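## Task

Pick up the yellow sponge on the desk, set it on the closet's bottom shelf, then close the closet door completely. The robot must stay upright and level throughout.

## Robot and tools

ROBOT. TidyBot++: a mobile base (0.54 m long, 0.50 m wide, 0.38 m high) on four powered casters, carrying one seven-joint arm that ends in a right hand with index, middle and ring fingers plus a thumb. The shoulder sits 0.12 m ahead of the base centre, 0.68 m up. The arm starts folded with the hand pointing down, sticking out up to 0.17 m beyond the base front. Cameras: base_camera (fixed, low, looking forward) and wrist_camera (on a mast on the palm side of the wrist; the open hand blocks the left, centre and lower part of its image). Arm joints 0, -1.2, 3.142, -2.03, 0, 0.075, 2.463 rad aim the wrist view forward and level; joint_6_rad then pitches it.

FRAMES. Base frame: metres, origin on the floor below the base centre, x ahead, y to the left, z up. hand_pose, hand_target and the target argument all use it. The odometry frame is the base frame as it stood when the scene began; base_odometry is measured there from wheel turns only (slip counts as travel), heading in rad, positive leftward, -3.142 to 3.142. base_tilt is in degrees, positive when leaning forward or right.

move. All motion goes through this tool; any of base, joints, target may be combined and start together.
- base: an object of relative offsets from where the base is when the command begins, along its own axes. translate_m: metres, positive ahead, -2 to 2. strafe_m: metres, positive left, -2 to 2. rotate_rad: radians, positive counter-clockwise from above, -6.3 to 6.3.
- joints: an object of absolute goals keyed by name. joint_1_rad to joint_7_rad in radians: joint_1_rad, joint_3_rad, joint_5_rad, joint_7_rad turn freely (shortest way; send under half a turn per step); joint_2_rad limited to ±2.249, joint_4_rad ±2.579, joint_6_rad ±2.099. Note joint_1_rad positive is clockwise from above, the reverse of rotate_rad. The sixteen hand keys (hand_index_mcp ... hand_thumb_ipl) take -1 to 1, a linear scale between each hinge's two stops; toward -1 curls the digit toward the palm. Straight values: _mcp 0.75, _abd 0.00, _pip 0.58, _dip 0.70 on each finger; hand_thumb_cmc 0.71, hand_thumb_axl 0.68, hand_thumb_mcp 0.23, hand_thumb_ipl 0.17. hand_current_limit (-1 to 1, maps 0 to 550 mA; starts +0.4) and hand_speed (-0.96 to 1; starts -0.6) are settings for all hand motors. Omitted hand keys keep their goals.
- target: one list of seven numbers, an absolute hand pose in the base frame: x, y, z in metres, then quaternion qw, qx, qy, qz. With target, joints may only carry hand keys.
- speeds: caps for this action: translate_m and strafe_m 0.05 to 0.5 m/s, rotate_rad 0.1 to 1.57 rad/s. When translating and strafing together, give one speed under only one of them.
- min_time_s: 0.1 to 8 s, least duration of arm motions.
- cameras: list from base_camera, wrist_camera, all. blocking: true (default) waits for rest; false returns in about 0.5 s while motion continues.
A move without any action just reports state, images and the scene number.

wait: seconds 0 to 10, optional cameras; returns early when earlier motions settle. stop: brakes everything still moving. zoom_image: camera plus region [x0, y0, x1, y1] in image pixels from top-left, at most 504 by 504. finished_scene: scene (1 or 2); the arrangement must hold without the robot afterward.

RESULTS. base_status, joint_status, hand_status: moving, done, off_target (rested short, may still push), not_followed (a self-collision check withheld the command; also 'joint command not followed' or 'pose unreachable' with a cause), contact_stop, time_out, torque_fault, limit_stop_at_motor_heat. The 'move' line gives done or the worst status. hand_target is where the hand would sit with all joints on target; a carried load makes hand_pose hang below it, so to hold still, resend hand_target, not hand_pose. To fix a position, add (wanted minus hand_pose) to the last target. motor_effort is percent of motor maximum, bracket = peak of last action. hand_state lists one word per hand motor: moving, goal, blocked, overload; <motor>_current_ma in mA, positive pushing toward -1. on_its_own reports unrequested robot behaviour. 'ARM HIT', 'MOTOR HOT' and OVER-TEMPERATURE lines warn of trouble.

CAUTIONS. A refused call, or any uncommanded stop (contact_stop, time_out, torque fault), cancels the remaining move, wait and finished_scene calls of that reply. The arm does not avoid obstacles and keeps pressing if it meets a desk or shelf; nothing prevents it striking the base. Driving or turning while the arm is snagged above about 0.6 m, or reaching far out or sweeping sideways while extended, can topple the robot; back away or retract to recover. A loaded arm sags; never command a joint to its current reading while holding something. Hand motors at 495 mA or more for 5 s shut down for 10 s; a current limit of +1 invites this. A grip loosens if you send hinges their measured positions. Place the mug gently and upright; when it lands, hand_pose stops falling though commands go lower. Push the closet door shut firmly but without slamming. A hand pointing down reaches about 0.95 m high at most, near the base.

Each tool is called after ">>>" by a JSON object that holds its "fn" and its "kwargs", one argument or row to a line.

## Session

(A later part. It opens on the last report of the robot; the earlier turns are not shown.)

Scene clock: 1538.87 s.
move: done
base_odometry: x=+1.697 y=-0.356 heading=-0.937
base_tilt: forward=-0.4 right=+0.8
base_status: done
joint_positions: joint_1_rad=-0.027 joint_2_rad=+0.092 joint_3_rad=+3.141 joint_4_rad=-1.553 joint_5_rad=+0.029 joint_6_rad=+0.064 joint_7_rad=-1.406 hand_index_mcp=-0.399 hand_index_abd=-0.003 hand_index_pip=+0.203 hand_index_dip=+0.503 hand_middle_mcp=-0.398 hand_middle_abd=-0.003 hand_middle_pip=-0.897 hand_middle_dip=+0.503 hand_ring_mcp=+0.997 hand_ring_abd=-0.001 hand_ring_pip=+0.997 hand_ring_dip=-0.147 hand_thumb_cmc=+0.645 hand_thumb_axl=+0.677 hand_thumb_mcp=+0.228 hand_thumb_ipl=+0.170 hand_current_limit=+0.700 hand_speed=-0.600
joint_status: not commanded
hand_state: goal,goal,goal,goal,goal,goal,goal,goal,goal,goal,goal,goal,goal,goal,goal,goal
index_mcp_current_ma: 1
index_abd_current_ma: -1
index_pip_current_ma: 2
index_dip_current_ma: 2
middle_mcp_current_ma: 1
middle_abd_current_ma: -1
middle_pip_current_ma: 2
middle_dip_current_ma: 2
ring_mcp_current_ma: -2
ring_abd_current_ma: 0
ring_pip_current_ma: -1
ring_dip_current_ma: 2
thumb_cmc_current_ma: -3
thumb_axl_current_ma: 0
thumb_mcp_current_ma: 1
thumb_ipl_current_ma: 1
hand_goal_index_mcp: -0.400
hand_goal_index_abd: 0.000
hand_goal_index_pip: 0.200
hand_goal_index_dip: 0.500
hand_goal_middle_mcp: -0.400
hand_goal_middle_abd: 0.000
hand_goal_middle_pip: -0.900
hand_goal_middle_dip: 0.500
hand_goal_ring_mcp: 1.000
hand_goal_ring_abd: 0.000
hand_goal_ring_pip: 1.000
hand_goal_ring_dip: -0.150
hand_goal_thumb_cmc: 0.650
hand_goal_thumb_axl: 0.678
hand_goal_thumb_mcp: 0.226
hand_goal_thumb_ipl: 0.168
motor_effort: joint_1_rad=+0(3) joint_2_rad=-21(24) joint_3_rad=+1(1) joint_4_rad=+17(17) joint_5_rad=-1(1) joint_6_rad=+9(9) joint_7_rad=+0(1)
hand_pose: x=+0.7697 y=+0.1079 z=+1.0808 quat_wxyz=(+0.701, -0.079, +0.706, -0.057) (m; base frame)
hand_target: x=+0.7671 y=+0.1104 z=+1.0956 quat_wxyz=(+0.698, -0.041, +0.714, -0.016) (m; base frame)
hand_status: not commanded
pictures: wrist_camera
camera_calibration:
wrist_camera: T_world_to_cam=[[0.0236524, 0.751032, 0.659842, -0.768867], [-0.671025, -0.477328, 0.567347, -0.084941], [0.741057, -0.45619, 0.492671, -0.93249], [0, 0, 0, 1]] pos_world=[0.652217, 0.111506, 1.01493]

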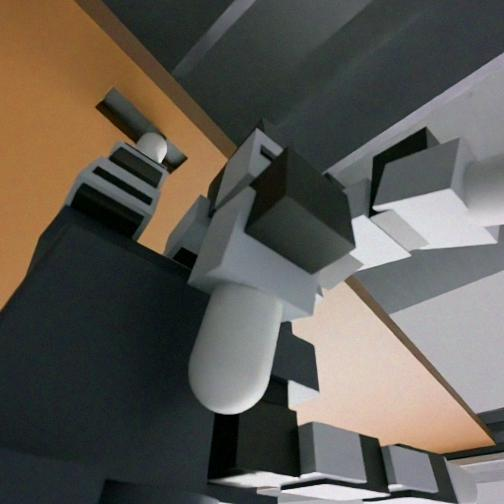

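>>> {"fn": "move", "kwargs": {
  "base": {"translate_m": 0.005, "strafe_m": -0.004},
  "speeds": {"translate_m": 0.05},
  "cameras": ["wrist_camera"]
}}

>>> {"fn": "zoom_image", "kwargs": {
  "camera": "wrist_camera",
  "region": [80, 60, 200, 180]
}}

Scene clock: 1547.23 s.
move: done
base_odometry: x=+1.697 y=-0.363 heading=-0.936
base_tilt: forward=-0.4 right=+0.8
base_status: done
joint_positions: joint_1_rad=-0.029 joint_2_rad=+0.092 joint_3_rad=+3.140 joint_4_rad=-1.553 joint_5_rad=+0.029 joint_6_rad=+0.064 joint_7_rad=-1.407 hand_index_mcp=-0.399 hand_index_abd=-0.003 hand_index_pip=+0.203 hand_index_dip=+0.503 hand_middle_mcp=-0.398 hand_middle_abd=-0.003 hand_middle_pip=-0.897 hand_middle_dip=+0.503 hand_ring_mcp=+0.994 hand_ring_abd=-0.001 hand_ring_pip=+0.997 hand_ring_dip=-0.153 hand_thumb_cmc=+0.646 hand_thumb_axl=+0.677 hand_thumb_mcp=+0.228 hand_thumb_ipl=+0.170 hand_current_limit=+0.700 hand_speed=-0.600
joint_status: not commanded
hand_state: goal,goal,goal,goal,goal,goal,goal,goal,goal,goal,goal,goal,goal,goal,goal,goal
index_mcp_current_ma: 1
index_abd_current_ma: -1
index_pip_current_ma: 2
index_dip_current_ma: 2
middle_mcp_current_ma: 1
middle_abd_current_ma: -1
middle_pip_current_ma: 2
middle_dip_current_ma: 2
ring_mcp_current_ma: -6
ring_abd_current_ma: 0
ring_pip_current_ma: -2
ring_dip_current_ma: -2
thumb_cmc_current_ma: -3
thumb_axl_current_ma: 0
thumb_mcp_current_ma: 1
thumb_ipl_current_ma: 1
hand_goal_index_mcp: -0.400
hand_goal_index_abd: 0.000
hand_goal_index_pip: 0.200
hand_goal_index_dip: 0.500
hand_goal_middle_mcp: -0.400
hand_goal_middle_abd: 0.000
hand_goal_middle_pip: -0.900
hand_goal_middle_dip: 0.500
hand_goal_ring_mcp: 1.000
hand_goal_ring_abd: 0.000
hand_goal_ring_pip: 1.000
hand_goal_ring_dip: -0.150
hand_goal_thumb_cmc: 0.650
hand_goal_thumb_axl: 0.678
hand_goal_thumb_mcp: 0.226
hand_goal_thumb_ipl: 0.168
motor_effort: joint_1_rad=+1(3) joint_2_rad=-21(23) joint_3_rad=+1(2) joint_4_rad=+17(17) joint_5_rad=-1(1) joint_6_rad=+9(9) joint_7_rad=+0(1)
hand_pose: x=+0.7693 y=+0.1094 z=+1.0810 quat_wxyz=(+0.702, -0.080, +0.706, -0.056) (m; base frame)
hand_target: x=+0.7671 y=+0.1104 z=+1.0956 quat_wxyz=(+0.698, -0.041, +0.714, -0.016) (m; base frame)
hand_status: not commanded
pictures: wrist_camera
camera_calibration:
wrist_camera: T_world_to_cam=[[0.0217161, 0.75087, 0.660093, -0.768945], [-0.669987, -0.479126, 0.567059, -0.0848746], [0.742055, -0.454568, 0.492668, -0.932532], [0, 0, 0, 1]] pos_world=[0.651824, 0.112813, 1.01513]

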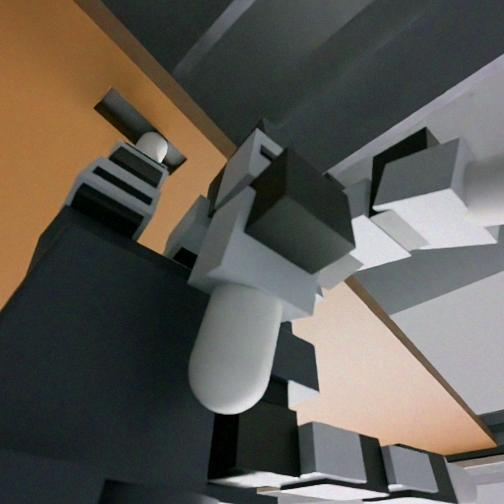

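Scaled by 4.200 from the camera's 504x504 image, which has a finer 720x720 frame.

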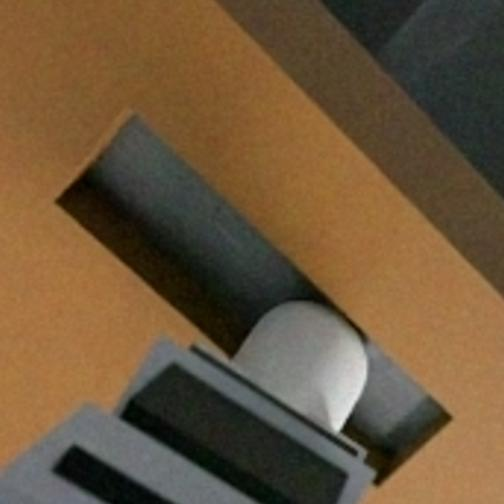

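>>> {"fn": "move", "kwargs": {
  "base": {"translate_m": 0.006},
  "speeds": {"translate_m": 0.05},
  "cameras": ["wrist_camera"]
}}

>>> {"fn": "zoom_image", "kwargs": {
  "camera": "wrist_camera",
  "region": [80, 60, 200, 180]
}}

Scene clock: 1575.90 s.
move: done
base_odometry: x=+1.700 y=-0.368 heading=-0.937
base_tilt: forward=-0.4 right=+0.8
base_status: done
joint_positions: joint_1_rad=-0.031 joint_2_rad=+0.082 joint_3_rad=+3.140 joint_4_rad=-1.552 joint_5_rad=+0.029 joint_6_rad=+0.053 joint_7_rad=-1.408 hand_index_mcp=-0.399 hand_index_abd=-0.003 hand_index_pip=+0.203 hand_index_dip=+0.503 hand_middle_mcp=-0.398 hand_middle_abd=-0.003 hand_middle_pip=-0.897 hand_middle_dip=+0.503 hand_ring_mcp=+0.997 hand_ring_abd=-0.016 hand_ring_pip=+0.999 hand_ring_dip=-0.162 hand_thumb_cmc=+0.646 hand_thumb_axl=+0.677 hand_thumb_mcp=+0.228 hand_thumb_ipl=+0.170 hand_current_limit=+0.700 hand_speed=-0.600
joint_status: not commanded
hand_state: goal,goal,goal,goal,goal,goal,goal,goal,goal,goal,goal,goal,goal,goal,goal,goal
index_mcp_current_ma: 1
index_abd_current_ma: -1
index_pip_current_ma: 2
index_dip_current_ma: 2
middle_mcp_current_ma: 1
middle_abd_current_ma: -1
middle_pip_current_ma: 1
middle_dip_current_ma: 2
ring_mcp_current_ma: -2
ring_abd_current_ma: -17
ring_pip_current_ma: 0
ring_dip_current_ma: -14
thumb_cmc_current_ma: -3
thumb_axl_current_ma: 0
thumb_mcp_current_ma: 1
thumb_ipl_current_ma: 1
hand_goal_index_mcp: -0.400
hand_goal_index_abd: 0.000
hand_goal_index_pip: 0.200
hand_goal_index_dip: 0.500
hand_goal_middle_mcp: -0.400
hand_goal_middle_abd: 0.000
hand_goal_middle_pip: -0.900
hand_goal_middle_dip: 0.500
hand_goal_ring_mcp: 1.000
hand_goal_ring_abd: 0.000
hand_goal_ring_pip: 1.000
hand_goal_ring_dip: -0.150
hand_goal_thumb_cmc: 0.650
hand_goal_thumb_axl: 0.678
hand_goal_thumb_mcp: 0.226
hand_goal_thumb_ipl: 0.168
motor_effort: joint_1_rad=+2(3) joint_2_rad=-20(22) joint_3_rad=+0(2) joint_4_rad=+18(20) joint_5_rad=-1(1) joint_6_rad=+10(13) joint_7_rad=+0(1)
hand_pose: x=+0.7653 y=+0.1107 z=+1.0841 quat_wxyz=(+0.701, -0.080, +0.706, -0.055) (m; base frame)
hand_target: x=+0.7671 y=+0.1104 z=+1.0956 quat_wxyz=(+0.698, -0.041, +0.714, -0.016) (m; base frame)
hand_status: not commanded
pictures: wrist_camera
camera_calibration:
wrist_camera: T_world_to_cam=[[0.0213097, 0.750045, 0.661043, -0.772467], [-0.668118, -0.481191, 0.567516, -0.0904615], [0.743751, -0.453748, 0.490864, -0.929893], [0, 0, 0, 1]] pos_world=[0.64763, 0.113919, 1.01842]

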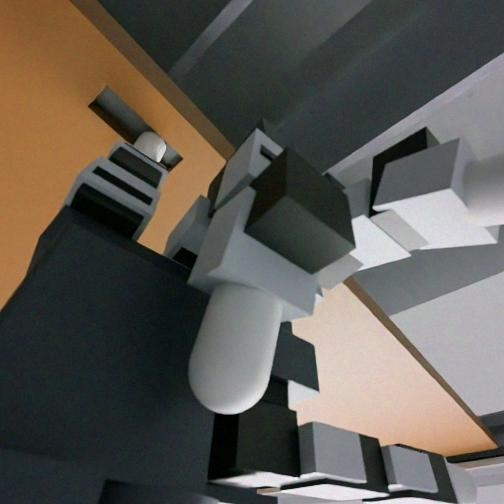

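Scaled by 4.200 from the camera's 504x504 image, which has a finer 720x720 frame.

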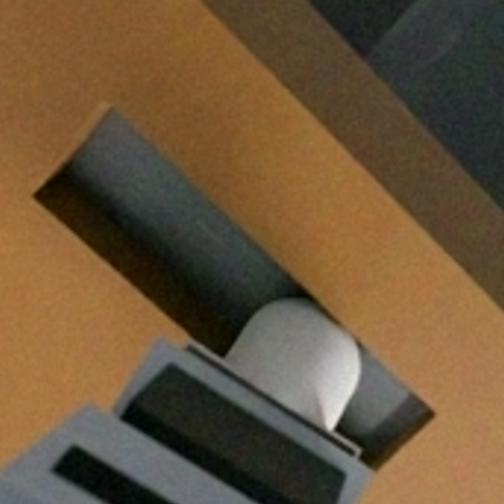

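>>> {"fn": "move", "kwargs": {
  "base": {"translate_m": -0.010},
  "speeds": {"translate_m": 0.05}
}}

>>> {"fn": "move", "kwargs": {
  "base": {"translate_m": 0.005, "strafe_m": -0.004},
  "speeds": {"translate_m": 0.05},
  "cameras": ["wrist_camera"]
}}

>>> {"fn": "zoom_image", "kwargs": {
  "camera": "wrist_camera",
  "region": [80, 60, 200, 180]
}}

Scene clock: 1624.60 s.
move: done
base_odometry: x=+1.695 y=-0.359 heading=-0.936
base_tilt: forward=-0.4 right=+0.8
base_status: done
joint_positions: joint_1_rad=-0.031 joint_2_rad=+0.082 joint_3_rad=+3.140 joint_4_rad=-1.552 joint_5_rad=+0.029 joint_6_rad=+0.053 joint_7_rad=-1.408 hand_index_mcp=-0.399 hand_index_abd=-0.003 hand_index_pip=+0.203 hand_index_dip=+0.503 hand_middle_mcp=-0.398 hand_middle_abd=-0.003 hand_middle_pip=-0.897 hand_middle_dip=+0.503 hand_ring_mcp=+0.995 hand_ring_abd=-0.009 hand_ring_pip=+0.999 hand_ring_dip=-0.153 hand_thumb_cmc=+0.646 hand_thumb_axl=+0.677 hand_thumb_mcp=+0.228 hand_thumb_ipl=+0.170 hand_current_limit=+0.700 hand_speed=-0.600
joint_status: not commanded
hand_state: goal,goal,goal,goal,goal,goal,goal,goal,goal,goal,goal,goal,goal,goal,goal,goal
index_mcp_current_ma: 1
index_abd_current_ma: -1
index_pip_current_ma: 2
index_dip_current_ma: 2
middle_mcp_current_ma: 1
middle_abd_current_ma: -1
middle_pip_current_ma: 1
middle_dip_current_ma: 2
ring_mcp_current_ma: -4
ring_abd_current_ma: -7
ring_pip_current_ma: -1
ring_dip_current_ma: -2
thumb_cmc_current_ma: -3
thumb_axl_current_ma: 0
thumb_mcp_current_ma: 1
thumb_ipl_current_ma: 1
hand_goal_index_mcp: -0.400
hand_goal_index_abd: 0.000
hand_goal_index_pip: 0.200
hand_goal_index_dip: 0.500
hand_goal_middle_mcp: -0.400
hand_goal_middle_abd: 0.000
hand_goal_middle_pip: -0.900
hand_goal_middle_dip: 0.500
hand_goal_ring_mcp: 1.000
hand_goal_ring_abd: 0.000
hand_goal_ring_pip: 1.000
hand_goal_ring_dip: -0.150
hand_goal_thumb_cmc: 0.650
hand_goal_thumb_axl: 0.678
hand_goal_thumb_mcp: 0.226
hand_goal_thumb_ipl: 0.168
motor_effort: joint_1_rad=+1(3) joint_2_rad=-21(24) joint_3_rad=+0(2) joint_4_rad=+17(17) joint_5_rad=-1(1) joint_6_rad=+9(9) joint_7_rad=+0(1)
hand_pose: x=+0.7653 y=+0.1108 z=+1.0841 quat_wxyz=(+0.701, -0.080, +0.706, -0.055) (m; base frame)
hand_target: x=+0.7671 y=+0.1104 z=+1.0956 quat_wxyz=(+0.698, -0.041, +0.714, -0.016) (m; base frame)
hand_status: not commanded
pictures: none

Scene clock: 1625.30 s.
move: done
base_odometry: x=+1.695 y=-0.366 heading=-0.936
base_tilt: forward=-0.5 right=+0.8
base_status: done
joint_positions: joint_1_rad=-0.032 joint_2_rad=+0.083 joint_3_rad=+3.140 joint_4_rad=-1.552 joint_5_rad=+0.029 joint_6_rad=+0.053 joint_7_rad=-1.408 hand_index_mcp=-0.399 hand_index_abd=-0.003 hand_index_pip=+0.203 hand_index_dip=+0.503 hand_middle_mcp=-0.398 hand_middle_abd=-0.003 hand_middle_pip=-0.898 hand_middle_dip=+0.503 hand_ring_mcp=+0.991 hand_ring_abd=-0.004 hand_ring_pip=+0.996 hand_ring_dip=-0.154 hand_thumb_cmc=+0.646 hand_thumb_axl=+0.677 hand_thumb_mcp=+0.228 hand_thumb_ipl=+0.170 hand_current_limit=+0.700 hand_speed=-0.600
joint_status: not commanded
hand_state: goal,goal,goal,goal,goal,goal,goal,goal,goal,goal,goal,goal,goal,goal,goal,goal
index_mcp_current_ma: 1
index_abd_current_ma: -1
index_pip_current_ma: 2
index_dip_current_ma: 2
middle_mcp_current_ma: 1
middle_abd_current_ma: -1
middle_pip_current_ma: 1
middle_dip_current_ma: 2
ring_mcp_current_ma: -10
ring_abd_current_ma: -2
ring_pip_current_ma: -2
ring_dip_current_ma: -3
thumb_cmc_current_ma: -2
thumb_axl_current_ma: 0
thumb_mcp_current_ma: 1
thumb_ipl_current_ma: 1
hand_goal_index_mcp: -0.400
hand_goal_index_abd: 0.000
hand_goal_index_pip: 0.200
hand_goal_index_dip: 0.500
hand_goal_middle_mcp: -0.400
hand_goal_middle_abd: 0.000
hand_goal_middle_pip: -0.900
hand_goal_middle_dip: 0.500
hand_goal_ring_mcp: 1.000
hand_goal_ring_abd: 0.000
hand_goal_ring_pip: 1.000
hand_goal_ring_dip: -0.150
hand_goal_thumb_cmc: 0.650
hand_goal_thumb_axl: 0.678
hand_goal_thumb_mcp: 0.226
hand_goal_thumb_ipl: 0.168
motor_effort: joint_1_rad=+1(3) joint_2_rad=-21(23) joint_3_rad=+0(2) joint_4_rad=+17(18) joint_5_rad=+0(1) joint_6_rad=+8(9) joint_7_rad=+0(1)
hand_pose: x=+0.7654 y=+0.1114 z=+1.0838 quat_wxyz=(+0.701, -0.080, +0.707, -0.055) (m; base frame)
hand_target: x=+0.7671 y=+0.1104 z=+1.0956 quat_wxyz=(+0.698, -0.041, +0.714, -0.016) (m; base frame)
hand_status: not commanded
pictures: wrist_camera
camera_calibration:
wrist_camera: T_world_to_cam=[[0.0208339, 0.750054, 0.661049, -0.772423], [-0.667269, -0.48195, 0.56787, -0.0906876], [0.744525, -0.452928, 0.490447, -0.929793], [0, 0, 0, 1]] pos_world=[0.647834, 0.114522, 1.01812]

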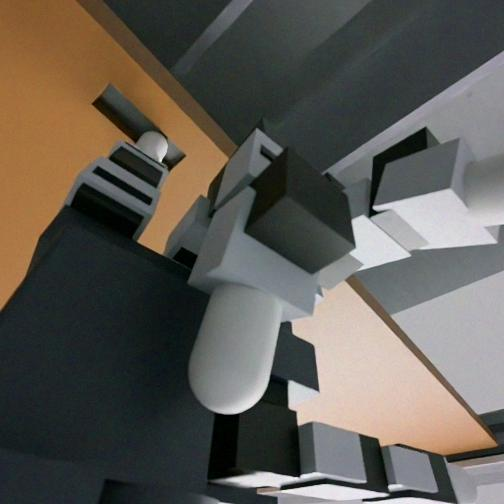

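Scaled by 4.200 from the camera's 504x504 image, which has a finer 720x720 frame.

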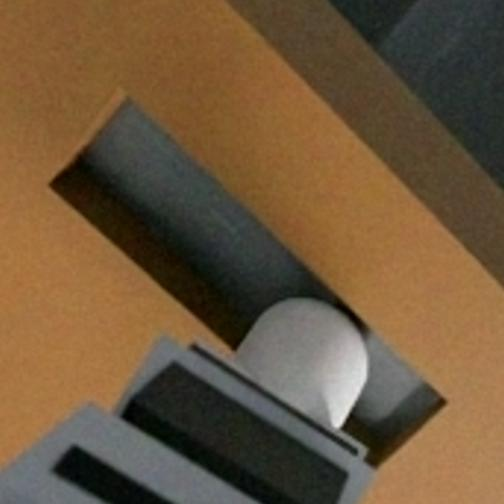

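>>> {"fn": "move", "kwargs": {
  "base": {"translate_m": 0.008},
  "speeds": {"translate_m": 0.05}
}}

>>> {"fn": "move", "kwargs": {
  "base": {"strafe_m": 0.02},
  "speeds": {"strafe_m": 0.05},
  "cameras": ["wrist_camera"]
}}

>>> {"fn": "zoom_image", "kwargs": {
  "camera": "wrist_camera",
  "region": [80, 60, 200, 180]
}}

Scene clock: 1638.60 s.
move: done
base_odometry: x=+1.699 y=-0.372 heading=-0.936
base_tilt: forward=-0.4 right=+0.8
base_status: done
joint_positions: joint_1_rad=-0.035 joint_2_rad=+0.076 joint_3_rad=+3.139 joint_4_rad=-1.551 joint_5_rad=+0.029 joint_6_rad=+0.043 joint_7_rad=-1.409 hand_index_mcp=-0.399 hand_index_abd=-0.003 hand_index_pip=+0.203 hand_index_dip=+0.503 hand_middle_mcp=-0.398 hand_middle_abd=-0.003 hand_middle_pip=-0.898 hand_middle_dip=+0.503 hand_ring_mcp=+1.000 hand_ring_abd=-0.019 hand_ring_pip=+1.000 hand_ring_dip=-0.165 hand_thumb_cmc=+0.647 hand_thumb_axl=+0.677 hand_thumb_mcp=+0.227 hand_thumb_ipl=+0.170 hand_current_limit=+0.700 hand_speed=-0.600
joint_status: not commanded
hand_state: goal,goal,goal,goal,goal,goal,goal,goal,goal,goal,goal,goal,goal,goal,goal,goal
index_mcp_current_ma: 1
index_abd_current_ma: -1
index_pip_current_ma: 2
index_dip_current_ma: 2
middle_mcp_current_ma: 1
middle_abd_current_ma: -1
middle_pip_current_ma: 1
middle_dip_current_ma: 2
ring_mcp_current_ma: 0
ring_abd_current_ma: -22
ring_pip_current_ma: 0
ring_dip_current_ma: -19
thumb_cmc_current_ma: -2
thumb_axl_current_ma: 0
thumb_mcp_current_ma: 1
thumb_ipl_current_ma: 1
hand_goal_index_mcp: -0.400
hand_goal_index_abd: 0.000
hand_goal_index_pip: 0.200
hand_goal_index_dip: 0.500
hand_goal_middle_mcp: -0.400
hand_goal_middle_abd: 0.000
hand_goal_middle_pip: -0.900
hand_goal_middle_dip: 0.500
hand_goal_ring_mcp: 1.000
hand_goal_ring_abd: 0.000
hand_goal_ring_pip: 1.000
hand_goal_ring_dip: -0.150
hand_goal_thumb_cmc: 0.650
hand_goal_thumb_axl: 0.678
hand_goal_thumb_mcp: 0.226
hand_goal_thumb_ipl: 0.168
motor_effort: joint_1_rad=+1(4) joint_2_rad=-20(22) joint_3_rad=+0(2) joint_4_rad=+18(20) joint_5_rad=+0(1) joint_6_rad=+10(12) joint_7_rad=+0(1)
hand_pose: x=+0.7623 y=+0.1137 z=+1.0860 quat_wxyz=(+0.700, -0.081, +0.707, -0.053) (m; base frame)
hand_target: x=+0.7671 y=+0.1104 z=+1.0956 quat_wxyz=(+0.698, -0.041, +0.714, -0.016) (m; base frame)
hand_status: not commanded
pictures: none

Scene clock: 1639.53 s.
move: done
base_odometry: x=+1.715 y=-0.361 heading=-0.937
base_tilt: forward=-0.4 right=+0.8
base_status: done
joint_positions: joint_1_rad=-0.027 joint_2_rad=+0.076 joint_3_rad=+3.148 joint_4_rad=-1.551 joint_5_rad=+0.029 joint_6_rad=+0.043 joint_7_rad=-1.409 hand_index_mcp=-0.399 hand_index_abd=-0.003 hand_index_pip=+0.203 hand_index_dip=+0.503 hand_middle_mcp=-0.398 hand_middle_abd=-0.003 hand_middle_pip=-0.898 hand_middle_dip=+0.503 hand_ring_mcp=+1.000 hand_ring_abd=-0.015 hand_ring_pip=+1.000 hand_ring_dip=-0.141 hand_thumb_cmc=+0.647 hand_thumb_axl=+0.677 hand_thumb_mcp=+0.227 hand_thumb_ipl=+0.170 hand_current_limit=+0.700 hand_speed=-0.600
joint_status: not commanded
hand_state: goal,goal,goal,goal,goal,goal,goal,goal,goal,goal,goal,goal,goal,goal,goal,goal
index_mcp_current_ma: 1
index_abd_current_ma: -1
index_pip_current_ma: 2
index_dip_current_ma: 2
middle_mcp_current_ma: 1
middle_abd_current_ma: -1
middle_pip_current_ma: 1
middle_dip_current_ma: 2
ring_mcp_current_ma: 0
ring_abd_current_ma: -15
ring_pip_current_ma: 0
ring_dip_current_ma: 9
thumb_cmc_current_ma: -2
thumb_axl_current_ma: 0
thumb_mcp_current_ma: 1
thumb_ipl_current_ma: 1
hand_goal_index_mcp: -0.400
hand_goal_index_abd: 0.000
hand_goal_index_pip: 0.200
hand_goal_index_dip: 0.500
hand_goal_middle_mcp: -0.400
hand_goal_middle_abd: 0.000
hand_goal_middle_pip: -0.900
hand_goal_middle_dip: 0.500
hand_goal_ring_mcp: 1.000
hand_goal_ring_abd: 0.000
hand_goal_ring_pip: 1.000
hand_goal_ring_dip: -0.150
hand_goal_thumb_cmc: 0.650
hand_goal_thumb_axl: 0.678
hand_goal_thumb_mcp: 0.226
hand_goal_thumb_ipl: 0.168
motor_effort: joint_1_rad=-2(3) joint_2_rad=-19(20) joint_3_rad=-2(4) joint_4_rad=+17(18) joint_5_rad=-1(1) joint_6_rad=+9(11) joint_7_rad=+0(1)
hand_pose: x=+0.7643 y=+0.1026 z=+1.0858 quat_wxyz=(+0.700, -0.075, +0.708, -0.059) (m; base frame)
hand_target: x=+0.7671 y=+0.1104 z=+1.0956 quat_wxyz=(+0.698, -0.041, +0.714, -0.016) (m; base frame)
hand_status: not commanded
pictures: wrist_camera
camera_calibration:
wrist_camera: T_world_to_cam=[[0.0327816, 0.749262, 0.661462, -0.776757], [-0.672825, -0.472853, 0.568962, -0.0947685], [0.739075, -0.4637, 0.488621, -0.926687], [0, 0, 0, 1]] pos_world=[0.646592, 0.107478, 1.02051]

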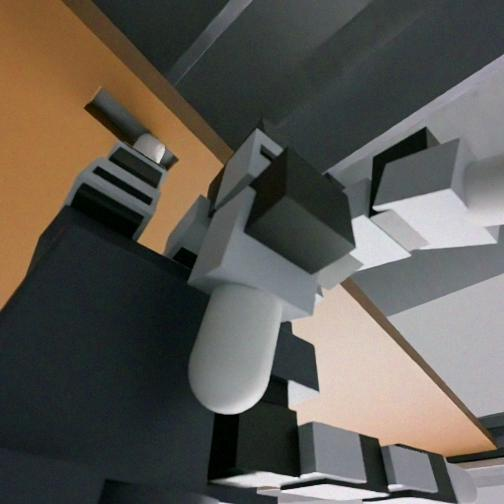

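Scaled by 4.200 from the camera's 504x504 image, which has a finer 720x720 frame.

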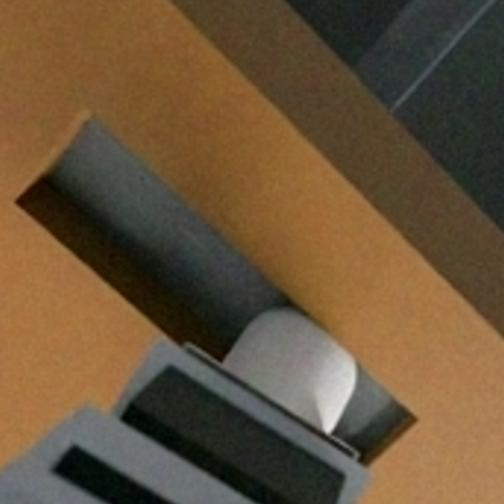

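>>> {"fn": "move", "kwargs": {
  "base": {"strafe_m": 0.08},
  "speeds": {"strafe_m": 0.06},
  "cameras": ["all"]
}}

>>> {"fn": "zoom_image", "kwargs": {
  "camera": "wrist_camera",
  "region": [80, 60, 200, 180]
}}

Scene clock: 1649.47 s.
move: done
base_odometry: x=+1.780 y=-0.313 heading=-0.937
base_tilt: forward=-0.4 right=+0.8
base_status: done
joint_positions: joint_1_rad=-0.004 joint_2_rad=+0.077 joint_3_rad=+3.172 joint_4_rad=-1.551 joint_5_rad=+0.029 joint_6_rad=+0.043 joint_7_rad=-1.409 hand_index_mcp=-0.399 hand_index_abd=-0.003 hand_index_pip=+0.203 hand_index_dip=+0.503 hand_middle_mcp=-0.398 hand_middle_abd=-0.003 hand_middle_pip=-0.898 hand_middle_dip=+0.503 hand_ring_mcp=+1.001 hand_ring_abd=-0.014 hand_ring_pip=+1.000 hand_ring_dip=-0.110 hand_thumb_cmc=+0.647 hand_thumb_axl=+0.677 hand_thumb_mcp=+0.227 hand_thumb_ipl=+0.170 hand_current_limit=+0.700 hand_speed=-0.600
joint_status: not commanded
hand_state: goal,goal,goal,goal,goal,goal,goal,goal,goal,goal,goal,blocked,goal,goal,goal,goal
index_mcp_current_ma: 1
index_abd_current_ma: -1
index_pip_current_ma: 2
index_dip_current_ma: 2
middle_mcp_current_ma: 1
middle_abd_current_ma: -1
middle_pip_current_ma: 1
middle_dip_current_ma: 2
ring_mcp_current_ma: 0
ring_abd_current_ma: -15
ring_pip_current_ma: 0
ring_dip_current_ma: 78
thumb_cmc_current_ma: -2
thumb_axl_current_ma: 0
thumb_mcp_current_ma: 1
thumb_ipl_current_ma: 1
hand_goal_index_mcp: -0.400
hand_goal_index_abd: 0.000
hand_goal_index_pip: 0.200
hand_goal_index_dip: 0.500
hand_goal_middle_mcp: -0.400
hand_goal_middle_abd: 0.000
hand_goal_middle_pip: -0.900
hand_goal_middle_dip: 0.500
hand_goal_ring_mcp: 1.000
hand_goal_ring_abd: 0.000
hand_goal_ring_pip: 1.000
hand_goal_ring_dip: -0.150
hand_goal_thumb_cmc: 0.650
hand_goal_thumb_axl: 0.678
hand_goal_thumb_mcp: 0.226
hand_goal_thumb_ipl: 0.168
motor_effort: joint_1_rad=-3(9) joint_2_rad=-20(22) joint_3_rad=-3(9) joint_4_rad=+16(17) joint_5_rad=-1(2) joint_6_rad=+8(10) joint_7_rad=-1(2)
hand_pose: x=+0.7690 y=+0.0732 z=+1.0854 quat_wxyz=(+0.698, -0.059, +0.709, -0.076) (m; base frame)
hand_target: x=+0.7671 y=+0.1104 z=+1.0956 quat_wxyz=(+0.698, -0.041, +0.714, -0.016) (m; base frame)
hand_status: not commanded
pictures: base_camera, wrist_camera
camera_calibration:
wrist_camera: T_world_to_cam=[[0.067879, 0.748121, 0.660081, -0.77995], [-0.693778, -0.440063, 0.570102, -0.092696], [0.716983, -0.496648, 0.489159, -0.924733], [0, 0, 0, 1]] pos_world=[0.651649, 0.0834385, 1.02002]

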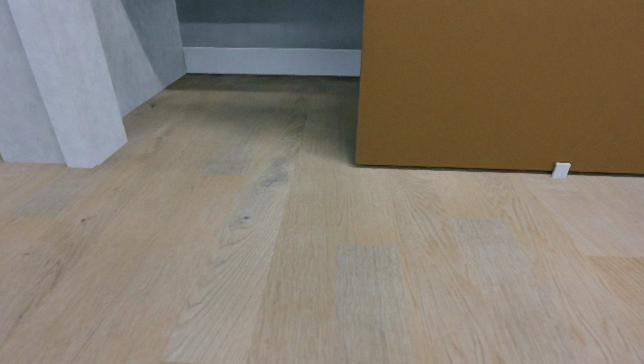

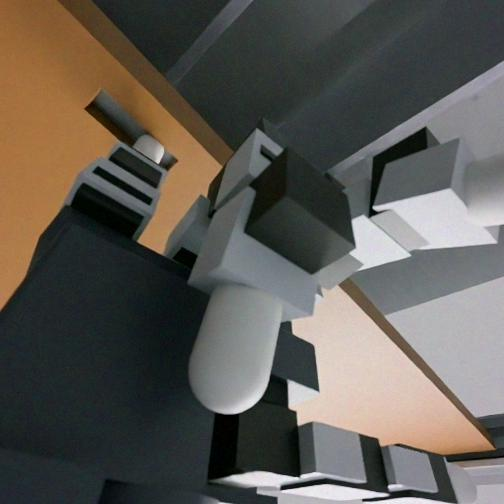

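Scaled by 4.200 from the camera's 504x504 image, which has a finer 720x720 frame.

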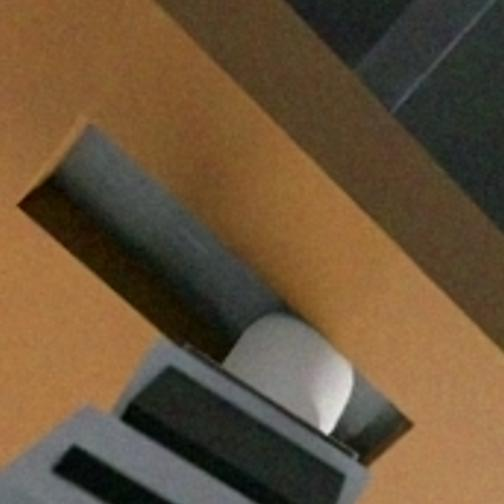

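>>> {"fn": "move", "kwargs": {
  "base": {"strafe_m": 0.12},
  "speeds": {"strafe_m": 0.07},
  "cameras": ["wrist_camera"]
}}

>>> {"fn": "zoom_image", "kwargs": {
  "camera": "wrist_camera",
  "region": [80, 60, 200, 180]
}}

Scene clock: 1659.03 s.
move: done
base_odometry: x=+1.877 y=-0.242 heading=-0.937
base_tilt: forward=-0.4 right=+0.8
base_status: done
joint_positions: joint_1_rad=+0.002 joint_2_rad=+0.078 joint_3_rad=+3.178 joint_4_rad=-1.551 joint_5_rad=+0.029 joint_6_rad=+0.043 joint_7_rad=-1.409 hand_index_mcp=-0.399 hand_index_abd=-0.003 hand_index_pip=+0.203 hand_index_dip=+0.503 hand_middle_mcp=-0.398 hand_middle_abd=-0.003 hand_middle_pip=-0.898 hand_middle_dip=+0.503 hand_ring_mcp=+1.001 hand_ring_abd=-0.010 hand_ring_pip=+1.000 hand_ring_dip=-0.105 hand_thumb_cmc=+0.647 hand_thumb_axl=+0.677 hand_thumb_mcp=+0.227 hand_thumb_ipl=+0.170 hand_current_limit=+0.700 hand_speed=-0.600
joint_status: not commanded
hand_state: goal,goal,goal,goal,goal,goal,goal,goal,goal,goal,goal,blocked,goal,goal,goal,goal
index_mcp_current_ma: 1
index_abd_current_ma: -1
index_pip_current_ma: 2
index_dip_current_ma: 2
middle_mcp_current_ma: 1
middle_abd_current_ma: -1
middle_pip_current_ma: 1
middle_dip_current_ma: 2
ring_mcp_current_ma: 0
ring_abd_current_ma: -9
ring_pip_current_ma: 0
ring_dip_current_ma: 93
thumb_cmc_current_ma: -2
thumb_axl_current_ma: 0
thumb_mcp_current_ma: 1
thumb_ipl_current_ma: 1
hand_goal_index_mcp: -0.400
hand_goal_index_abd: 0.000
hand_goal_index_pip: 0.200
hand_goal_index_dip: 0.500
hand_goal_middle_mcp: -0.400
hand_goal_middle_abd: 0.000
hand_goal_middle_pip: -0.900
hand_goal_middle_dip: 0.500
hand_goal_ring_mcp: 1.000
hand_goal_ring_abd: 0.000
hand_goal_ring_pip: 1.000
hand_goal_ring_dip: -0.150
hand_goal_thumb_cmc: 0.650
hand_goal_thumb_axl: 0.678
hand_goal_thumb_mcp: 0.226
hand_goal_thumb_ipl: 0.168
motor_effort: joint_1_rad=-3(10) joint_2_rad=-20(22) joint_3_rad=-4(10) joint_4_rad=+16(17) joint_5_rad=-1(2) joint_6_rad=+8(9) joint_7_rad=-1(2)
hand_pose: x=+0.7702 y=+0.0660 z=+1.0848 quat_wxyz=(+0.697, -0.056, +0.710, -0.080) (m; base frame)
hand_target: x=+0.7671 y=+0.1104 z=+1.0956 quat_wxyz=(+0.698, -0.041, +0.714, -0.016) (m; base frame)
hand_status: not commanded
pictures: wrist_camera
camera_calibration:
wrist_camera: T_world_to_cam=[[0.0767883, 0.747625, 0.659667, -0.780689], [-0.698343, -0.431896, 0.570774, -0.0925396], [0.711632, -0.504502, 0.488934, -0.924058], [0, 0, 0, 1]] pos_world=[0.652913, 0.0775055, 1.01962]

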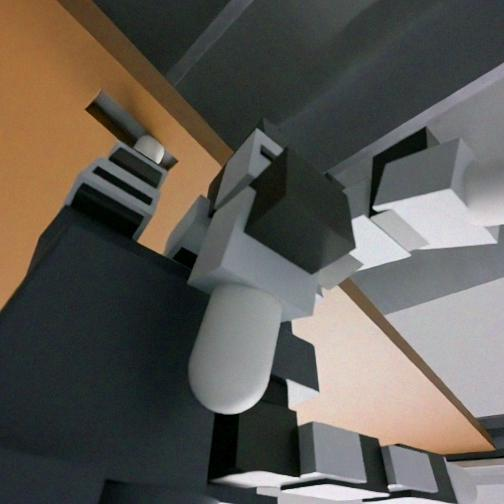

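Scaled by 4.200 from the camera's 504x504 image, which has a finer 720x720 frame.

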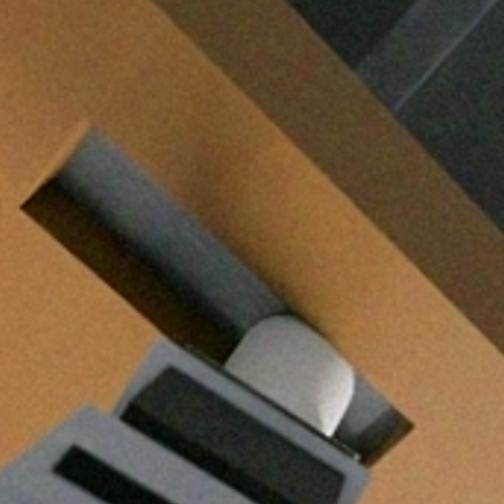

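>>> {"fn": "move", "kwargs": {
  "base": {"strafe_m": 0.15, "translate_m": 0.002},
  "speeds": {"strafe_m": 0.08},
  "cameras": ["wrist_camera"]
}}

>>> {"fn": "zoom_image", "kwargs": {
  "camera": "wrist_camera",
  "region": [80, 60, 200, 180]
}}

Scene clock: 1669.40 s.
move: done
base_odometry: x=+1.999 y=-0.155 heading=-0.937
base_tilt: forward=-0.5 right=+0.8
base_status: done
joint_positions: joint_1_rad=+0.003 joint_2_rad=+0.078 joint_3_rad=+3.179 joint_4_rad=-1.550 joint_5_rad=+0.029 joint_6_rad=+0.043 joint_7_rad=-1.409 hand_index_mcp=-0.399 hand_index_abd=-0.003 hand_index_pip=+0.203 hand_index_dip=+0.503 hand_middle_mcp=-0.398 hand_middle_abd=-0.003 hand_middle_pip=-0.898 hand_middle_dip=+0.503 hand_ring_mcp=+1.001 hand_ring_abd=-0.014 hand_ring_pip=+1.001 hand_ring_dip=-0.118 hand_thumb_cmc=+0.647 hand_thumb_axl=+0.677 hand_thumb_mcp=+0.227 hand_thumb_ipl=+0.170 hand_current_limit=+0.700 hand_speed=-0.600
joint_status: not commanded
hand_state: goal,goal,goal,goal,goal,goal,goal,goal,goal,goal,goal,blocked,goal,goal,goal,goal
index_mcp_current_ma: 1
index_abd_current_ma: -1
index_pip_current_ma: 2
index_dip_current_ma: 2
middle_mcp_current_ma: 1
middle_abd_current_ma: -1
middle_pip_current_ma: 1
middle_dip_current_ma: 2
ring_mcp_current_ma: 0
ring_abd_current_ma: -14
ring_pip_current_ma: 0
ring_dip_current_ma: 56
thumb_cmc_current_ma: -2
thumb_axl_current_ma: 0
thumb_mcp_current_ma: 1
thumb_ipl_current_ma: 1
hand_goal_index_mcp: -0.400
hand_goal_index_abd: 0.000
hand_goal_index_pip: 0.200
hand_goal_index_dip: 0.500
hand_goal_middle_mcp: -0.400
hand_goal_middle_abd: 0.000
hand_goal_middle_pip: -0.900
hand_goal_middle_dip: 0.500
hand_goal_ring_mcp: 1.000
hand_goal_ring_abd: 0.000
hand_goal_ring_pip: 1.000
hand_goal_ring_dip: -0.150
hand_goal_thumb_cmc: 0.650
hand_goal_thumb_axl: 0.678
hand_goal_thumb_mcp: 0.226
hand_goal_thumb_ipl: 0.168
motor_effort: joint_1_rad=-3(11) joint_2_rad=-18(22) joint_3_rad=-4(11) joint_4_rad=+17(17) joint_5_rad=-1(1) joint_6_rad=+9(10) joint_7_rad=+0(2)
hand_pose: x=+0.7706 y=+0.0644 z=+1.0851 quat_wxyz=(+0.697, -0.055, +0.710, -0.081) (m; base frame)
hand_target: x=+0.7671 y=+0.1104 z=+1.0956 quat_wxyz=(+0.698, -0.041, +0.714, -0.016) (m; base frame)
hand_status: not commanded
pictures: wrist_camera
camera_calibration:
wrist_camera: T_world_to_cam=[[0.0784638, 0.747525, 0.659583, -0.780876], [-0.699646, -0.430025, 0.570591, -0.0920498], [0.710168, -0.506245, 0.489262, -0.92434], [0, 0, 0, 1]] pos_world=[0.653305, 0.0761981, 1.01982]

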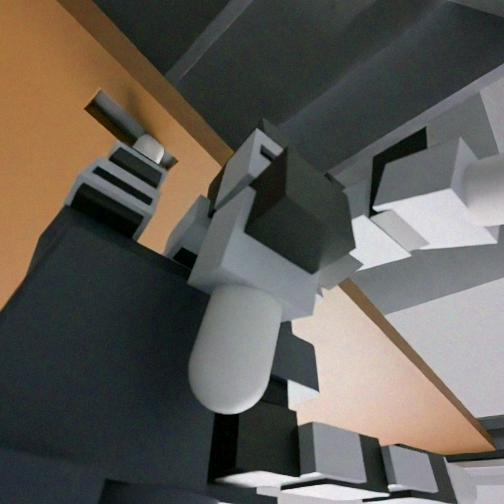

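Scaled by 4.200 from the camera's 504x504 image, which has a finer 720x720 frame.

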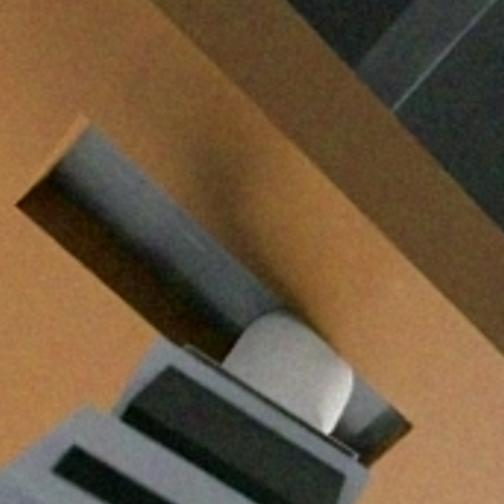

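>>> {"fn": "move", "kwargs": {
  "base": {"strafe_m": 0.15, "translate_m": 0.0},
  "speeds": {"strafe_m": 0.08},
  "cameras": ["all"]
}}

>>> {"fn": "zoom_image", "kwargs": {
  "camera": "wrist_camera",
  "region": [80, 60, 200, 180]
}}

Scene clock: 1680.90 s.
move: done
base_odometry: x=+2.120 y=-0.066 heading=-0.937
base_tilt: forward=-0.4 right=+0.8
base_status: done
joint_positions: joint_1_rad=+0.005 joint_2_rad=+0.079 joint_3_rad=+3.179 joint_4_rad=-1.549 joint_5_rad=+0.029 joint_6_rad=+0.043 joint_7_rad=-1.409 hand_index_mcp=-0.399 hand_index_abd=-0.003 hand_index_pip=+0.203 hand_index_dip=+0.503 hand_middle_mcp=-0.398 hand_middle_abd=-0.003 hand_middle_pip=-0.898 hand_middle_dip=+0.503 hand_ring_mcp=+1.001 hand_ring_abd=-0.017 hand_ring_pip=+1.001 hand_ring_dip=-0.114 hand_thumb_cmc=+0.647 hand_thumb_axl=+0.677 hand_thumb_mcp=+0.227 hand_thumb_ipl=+0.170 hand_current_limit=+0.700 hand_speed=-0.600
joint_status: not commanded
hand_state: goal,goal,goal,goal,goal,goal,goal,goal,goal,goal,goal,blocked,goal,goal,goal,goal
index_mcp_current_ma: 1
index_abd_current_ma: -1
index_pip_current_ma: 2
index_dip_current_ma: 2
middle_mcp_current_ma: 1
middle_abd_current_ma: -1
middle_pip_current_ma: 1
middle_dip_current_ma: 2
ring_mcp_current_ma: 0
ring_abd_current_ma: -18
ring_pip_current_ma: 0
ring_dip_current_ma: 66
thumb_cmc_current_ma: -2
thumb_axl_current_ma: 0
thumb_mcp_current_ma: 1
thumb_ipl_current_ma: 1
hand_goal_index_mcp: -0.400
hand_goal_index_abd: 0.000
hand_goal_index_pip: 0.200
hand_goal_index_dip: 0.500
hand_goal_middle_mcp: -0.400
hand_goal_middle_abd: 0.000
hand_goal_middle_pip: -0.900
hand_goal_middle_dip: 0.500
hand_goal_ring_mcp: 1.000
hand_goal_ring_abd: 0.000
hand_goal_ring_pip: 1.000
hand_goal_ring_dip: -0.150
hand_goal_thumb_cmc: 0.650
hand_goal_thumb_axl: 0.678
hand_goal_thumb_mcp: 0.226
hand_goal_thumb_ipl: 0.168
motor_effort: joint_1_rad=-4(11) joint_2_rad=-17(21) joint_3_rad=-4(11) joint_4_rad=+18(18) joint_5_rad=-1(2) joint_6_rad=+10(11) joint_7_rad=-1(2)
hand_pose: x=+0.7710 y=+0.0632 z=+1.0853 quat_wxyz=(+0.697, -0.054, +0.710, -0.082) (m; base frame)
hand_target: x=+0.7671 y=+0.1104 z=+1.0956 quat_wxyz=(+0.698, -0.041, +0.714, -0.016) (m; base frame)
hand_status: not commanded
pictures: base_camera, wrist_camera
camera_calibration:
wrist_camera: T_world_to_cam=[[0.0795676, 0.747446, 0.65954, -0.780902], [-0.700694, -0.428664, 0.57033, -0.0913458], [0.709011, -0.507516, 0.489623, -0.924766], [0, 0, 0, 1]] pos_world=[0.653799, 0.0751928, 1.01992]

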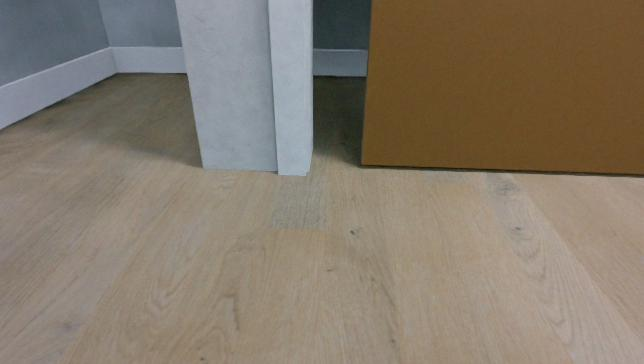

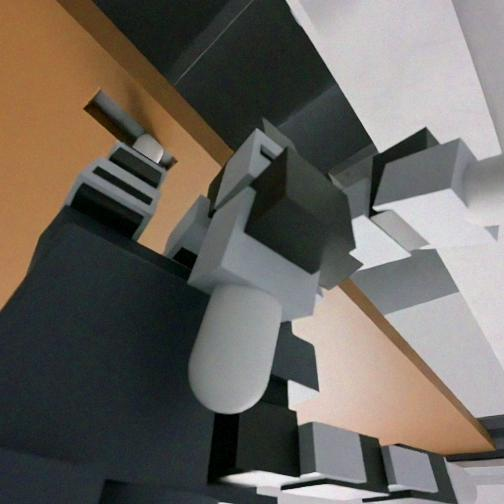

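Scaled by 4.200 from the camera's 504x504 image, which has a finer 720x720 frame.

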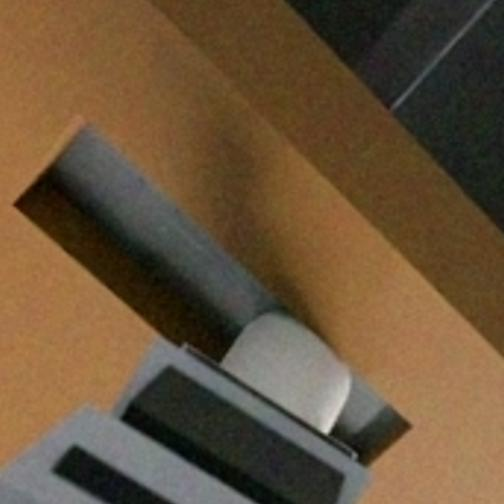

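>>> {"fn": "move", "kwargs": {
  "base": {"strafe_m": 0.08, "translate_m": 0.0},
  "speeds": {"strafe_m": 0.06},
  "cameras": ["base_camera", "wrist_camera"]
}}

>>> {"fn": "zoom_image", "kwargs": {
  "camera": "wrist_camera",
  "region": [80, 60, 200, 180]
}}

Scene clock: 1705.37 s.
move: done
base_odometry: x=+2.185 y=-0.019 heading=-0.937
base_tilt: forward=-0.4 right=+0.8
base_status: done
joint_positions: joint_1_rad=+0.007 joint_2_rad=+0.079 joint_3_rad=+3.181 joint_4_rad=-1.548 joint_5_rad=+0.029 joint_6_rad=+0.043 joint_7_rad=-1.409 hand_index_mcp=-0.399 hand_index_abd=-0.003 hand_index_pip=+0.203 hand_index_dip=+0.503 hand_middle_mcp=-0.398 hand_middle_abd=-0.003 hand_middle_pip=-0.898 hand_middle_dip=+0.503 hand_ring_mcp=+1.001 hand_ring_abd=-0.019 hand_ring_pip=+1.001 hand_ring_dip=-0.111 hand_thumb_cmc=+0.647 hand_thumb_axl=+0.677 hand_thumb_mcp=+0.227 hand_thumb_ipl=+0.170 hand_current_limit=+0.700 hand_speed=-0.600
joint_status: not commanded
hand_state: goal,goal,goal,goal,goal,goal,goal,goal,goal,goal,goal,blocked,goal,goal,goal,goal
index_mcp_current_ma: 1
index_abd_current_ma: -1
index_pip_current_ma: 2
index_dip_current_ma: 2
middle_mcp_current_ma: 1
middle_abd_current_ma: -1
middle_pip_current_ma: 1
middle_dip_current_ma: 2
ring_mcp_current_ma: 0
ring_abd_current_ma: -22
ring_pip_current_ma: 0
ring_dip_current_ma: 74
thumb_cmc_current_ma: -2
thumb_axl_current_ma: 0
thumb_mcp_current_ma: 1
thumb_ipl_current_ma: 1
hand_goal_index_mcp: -0.400
hand_goal_index_abd: 0.000
hand_goal_index_pip: 0.200
hand_goal_index_dip: 0.500
hand_goal_middle_mcp: -0.400
hand_goal_middle_abd: 0.000
hand_goal_middle_pip: -0.900
hand_goal_middle_dip: 0.500
hand_goal_ring_mcp: 1.000
hand_goal_ring_abd: 0.000
hand_goal_ring_pip: 1.000
hand_goal_ring_dip: -0.150
hand_goal_thumb_cmc: 0.650
hand_goal_thumb_axl: 0.678
hand_goal_thumb_mcp: 0.226
hand_goal_thumb_ipl: 0.168
motor_effort: joint_1_rad=-4(10) joint_2_rad=-17(21) joint_3_rad=-4(11) joint_4_rad=+18(18) joint_5_rad=-1(2) joint_6_rad=+10(11) joint_7_rad=-1(2)
hand_pose: x=+0.7714 y=+0.0608 z=+1.0856 quat_wxyz=(+0.697, -0.053, +0.710, -0.083) (m; base frame)
hand_target: x=+0.7671 y=+0.1104 z=+1.0956 quat_wxyz=(+0.698, -0.041, +0.714, -0.016) (m; base frame)
hand_status: not commanded
pictures: base_camera, wrist_camera
camera_calibration:
wrist_camera: T_world_to_cam=[[0.0821551, 0.74726, 0.659434, -0.781142], [-0.702598, -0.425847, 0.570096, -0.0907031], [0.706828, -0.510154, 0.490038, -0.925033], [0, 0, 0, 1]] pos_world=[0.654286, 0.0731817, 1.02012]

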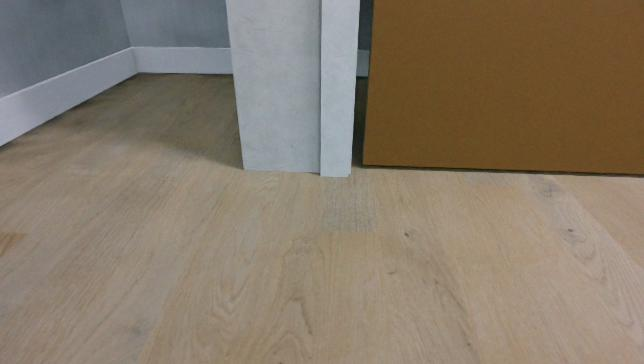

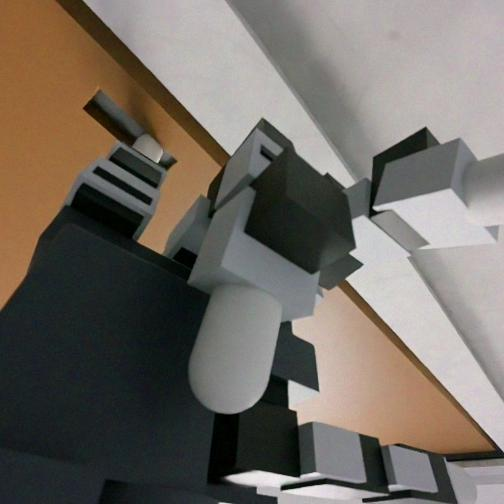

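Scaled by 4.200 from the camera's 504x504 image, which has a finer 720x720 frame.

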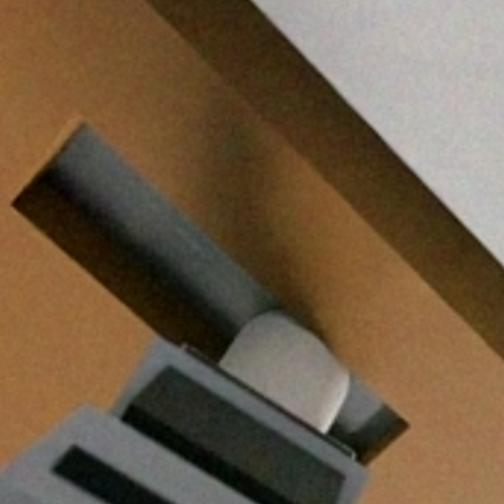

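>>> {"fn": "move", "kwargs": {
  "base": {"strafe_m": 0.03, "translate_m": 0.0},
  "speeds": {"strafe_m": 0.05},
  "cameras": ["base_camera"]
}}

>>> {"fn": "zoom_image", "kwargs": {
  "camera": "base_camera",
  "region": [300, 80, 440, 220]
}}

Scene clock: 1712.20 s.
move: done
base_odometry: x=+2.209 y=-0.001 heading=-0.937
base_tilt: forward=-0.4 right=+0.8
base_status: done
joint_positions: joint_1_rad=+0.013 joint_2_rad=+0.079 joint_3_rad=+3.186 joint_4_rad=-1.547 joint_5_rad=+0.029 joint_6_rad=+0.043 joint_7_rad=-1.409 hand_index_mcp=-0.399 hand_index_abd=-0.003 hand_index_pip=+0.203 hand_index_dip=+0.503 hand_middle_mcp=-0.398 hand_middle_abd=-0.003 hand_middle_pip=-0.898 hand_middle_dip=+0.503 hand_ring_mcp=+1.001 hand_ring_abd=-0.024 hand_ring_pip=+1.001 hand_ring_dip=-0.096 hand_thumb_cmc=+0.647 hand_thumb_axl=+0.677 hand_thumb_mcp=+0.227 hand_thumb_ipl=+0.170 hand_current_limit=+0.700 hand_speed=-0.600
joint_status: not commanded
hand_state: goal,goal,goal,goal,goal,goal,goal,goal,goal,blocked,goal,blocked,goal,goal,goal,goal
index_mcp_current_ma: 1
index_abd_current_ma: -1
index_pip_current_ma: 2
index_dip_current_ma: 2
middle_mcp_current_ma: 1
middle_abd_current_ma: -1
middle_pip_current_ma: 1
middle_dip_current_ma: 2
ring_mcp_current_ma: 1
ring_abd_current_ma: -31
ring_pip_current_ma: 0
ring_dip_current_ma: 119
thumb_cmc_current_ma: -2
thumb_axl_current_ma: 0
thumb_mcp_current_ma: 1
thumb_ipl_current_ma: 1
hand_goal_index_mcp: -0.400
hand_goal_index_abd: 0.000
hand_goal_index_pip: 0.200
hand_goal_index_dip: 0.500
hand_goal_middle_mcp: -0.400
hand_goal_middle_abd: 0.000
hand_goal_middle_pip: -0.900
hand_goal_middle_dip: 0.500
hand_goal_ring_mcp: 1.000
hand_goal_ring_abd: 0.000
hand_goal_ring_pip: 1.000
hand_goal_ring_dip: -0.150
hand_goal_thumb_cmc: 0.650
hand_goal_thumb_axl: 0.678
hand_goal_thumb_mcp: 0.226
hand_goal_thumb_ipl: 0.168
motor_effort: joint_1_rad=-6(11) joint_2_rad=-20(20) joint_3_rad=-6(11) joint_4_rad=+17(18) joint_5_rad=+0(2) joint_6_rad=+9(11) joint_7_rad=-1(2)
hand_pose: x=+0.7722 y=+0.0540 z=+1.0859 quat_wxyz=(+0.697, -0.049, +0.710, -0.087) (m; base frame)
hand_target: x=+0.7671 y=+0.1104 z=+1.0956 quat_wxyz=(+0.698, -0.041, +0.714, -0.016) (m; base frame)
hand_status: not commanded
pictures: base_camera

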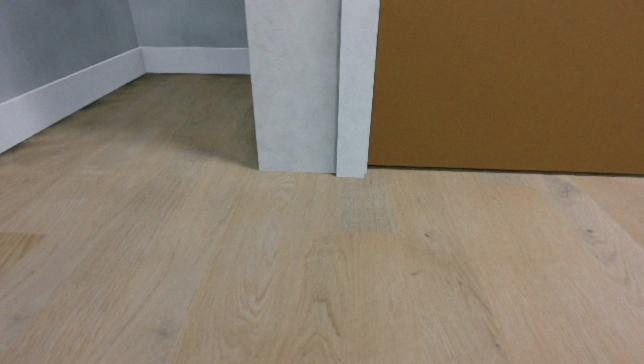

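Scaled by 3.600.

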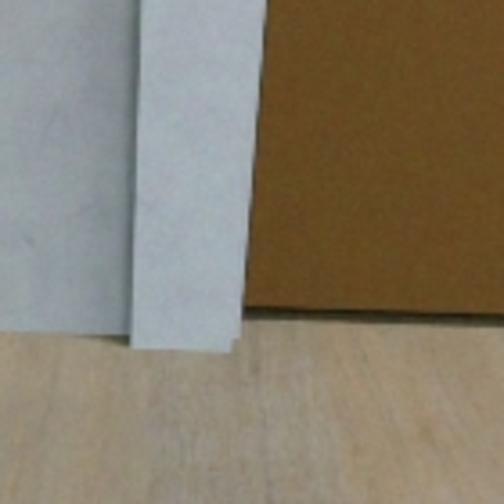

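>>> {"fn": "move", "kwargs": {
  "base": {"strafe_m": 0.02, "translate_m": 0.0},
  "speeds": {"strafe_m": 0.05},
  "cameras": ["base_camera", "wrist_camera"]
}}

>>> {"fn": "zoom_image", "kwargs": {
  "camera": "wrist_camera",
  "region": [80, 60, 200, 180]
}}

>>> {"fn": "zoom_image", "kwargs": {
  "camera": "base_camera",
  "region": [300, 80, 440, 220]
}}

Scene clock: 1727.07 s.
move: done
base_odometry: x=+2.226 y=+0.010 heading=-0.937
base_tilt: forward=-0.4 right=+0.8
base_status: done
joint_positions: joint_1_rad=+0.026 joint_2_rad=+0.082 joint_3_rad=+3.197 joint_4_rad=-1.545 joint_5_rad=+0.029 joint_6_rad=+0.043 joint_7_rad=-1.409 hand_index_mcp=-0.399 hand_index_abd=-0.003 hand_index_pip=+0.203 hand_index_dip=+0.503 hand_middle_mcp=-0.398 hand_middle_abd=-0.003 hand_middle_pip=-0.898 hand_middle_dip=+0.503 hand_ring_mcp=+1.001 hand_ring_abd=-0.024 hand_ring_pip=+1.001 hand_ring_dip=-0.062 hand_thumb_cmc=+0.647 hand_thumb_axl=+0.677 hand_thumb_mcp=+0.227 hand_thumb_ipl=+0.170 hand_current_limit=+0.700 hand_speed=-0.600
joint_status: not commanded
hand_state: goal,goal,goal,goal,goal,goal,goal,goal,goal,blocked,goal,blocked,goal,goal,goal,goal
index_mcp_current_ma: 1
index_abd_current_ma: -1
index_pip_current_ma: 2
index_dip_current_ma: 2
middle_mcp_current_ma: 1
middle_abd_current_ma: -1
middle_pip_current_ma: 1
middle_dip_current_ma: 2
ring_mcp_current_ma: 1
ring_abd_current_ma: -30
ring_pip_current_ma: 0
ring_dip_current_ma: 241
thumb_cmc_current_ma: -2
thumb_axl_current_ma: 0
thumb_mcp_current_ma: 1
thumb_ipl_current_ma: 1
hand_goal_index_mcp: -0.400
hand_goal_index_abd: 0.000
hand_goal_index_pip: 0.200
hand_goal_index_dip: 0.500
hand_goal_middle_mcp: -0.400
hand_goal_middle_abd: 0.000
hand_goal_middle_pip: -0.900
hand_goal_middle_dip: 0.500
hand_goal_ring_mcp: 1.000
hand_goal_ring_abd: 0.000
hand_goal_ring_pip: 1.000
hand_goal_ring_dip: -0.150
hand_goal_thumb_cmc: 0.650
hand_goal_thumb_axl: 0.678
hand_goal_thumb_mcp: 0.226
hand_goal_thumb_ipl: 0.168
motor_effort: joint_1_rad=-8(11) joint_2_rad=-22(23) joint_3_rad=-9(12) joint_4_rad=+16(17) joint_5_rad=-2(2) joint_6_rad=+8(10) joint_7_rad=-1(2)
hand_pose: x=+0.7744 y=+0.0385 z=+1.0855 quat_wxyz=(+0.696, -0.041, +0.710, -0.096) (m; base frame)
hand_target: x=+0.7671 y=+0.1104 z=+1.0956 quat_wxyz=(+0.698, -0.041, +0.714, -0.016) (m; base frame)
hand_status: not commanded
pictures: base_camera, wrist_camera
camera_calibration:
wrist_camera: T_world_to_cam=[[0.108035, 0.744837, 0.658443, -0.783571], [-0.717064, -0.400365, 0.57055, -0.0883384], [0.688584, -0.533785, 0.490842, -0.924308], [0, 0, 0, 1]] pos_world=[0.657772, 0.0548838, 1.02003]

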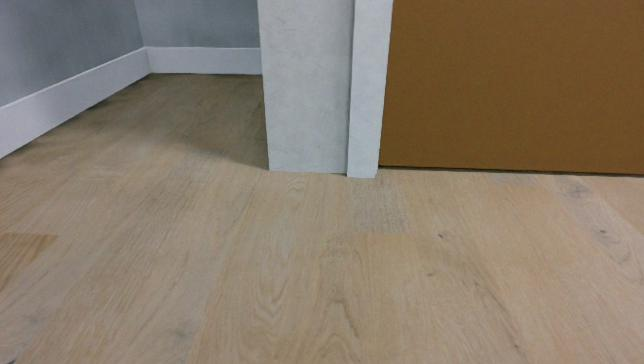

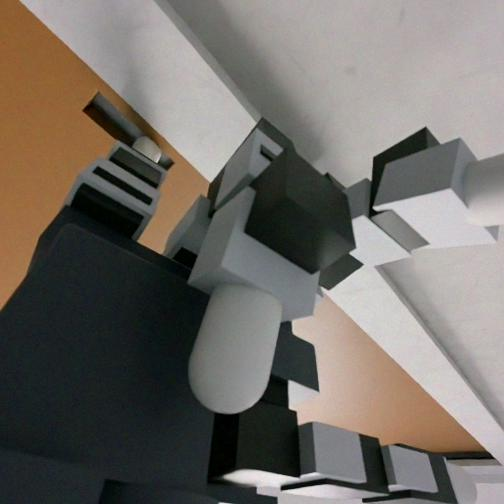

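Scaled by 4.200 from the camera's 504x504 image, which has a finer 720x720 frame.

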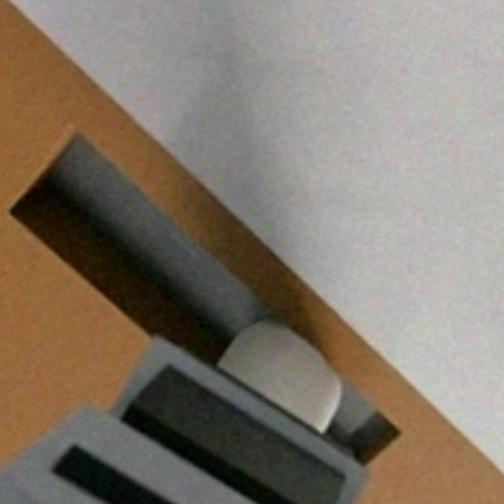

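Scaled by 3.600.

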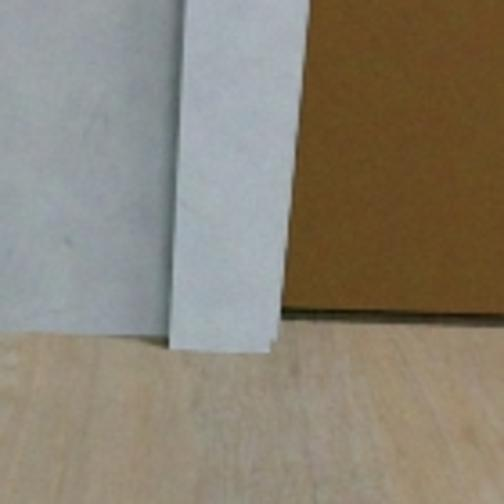

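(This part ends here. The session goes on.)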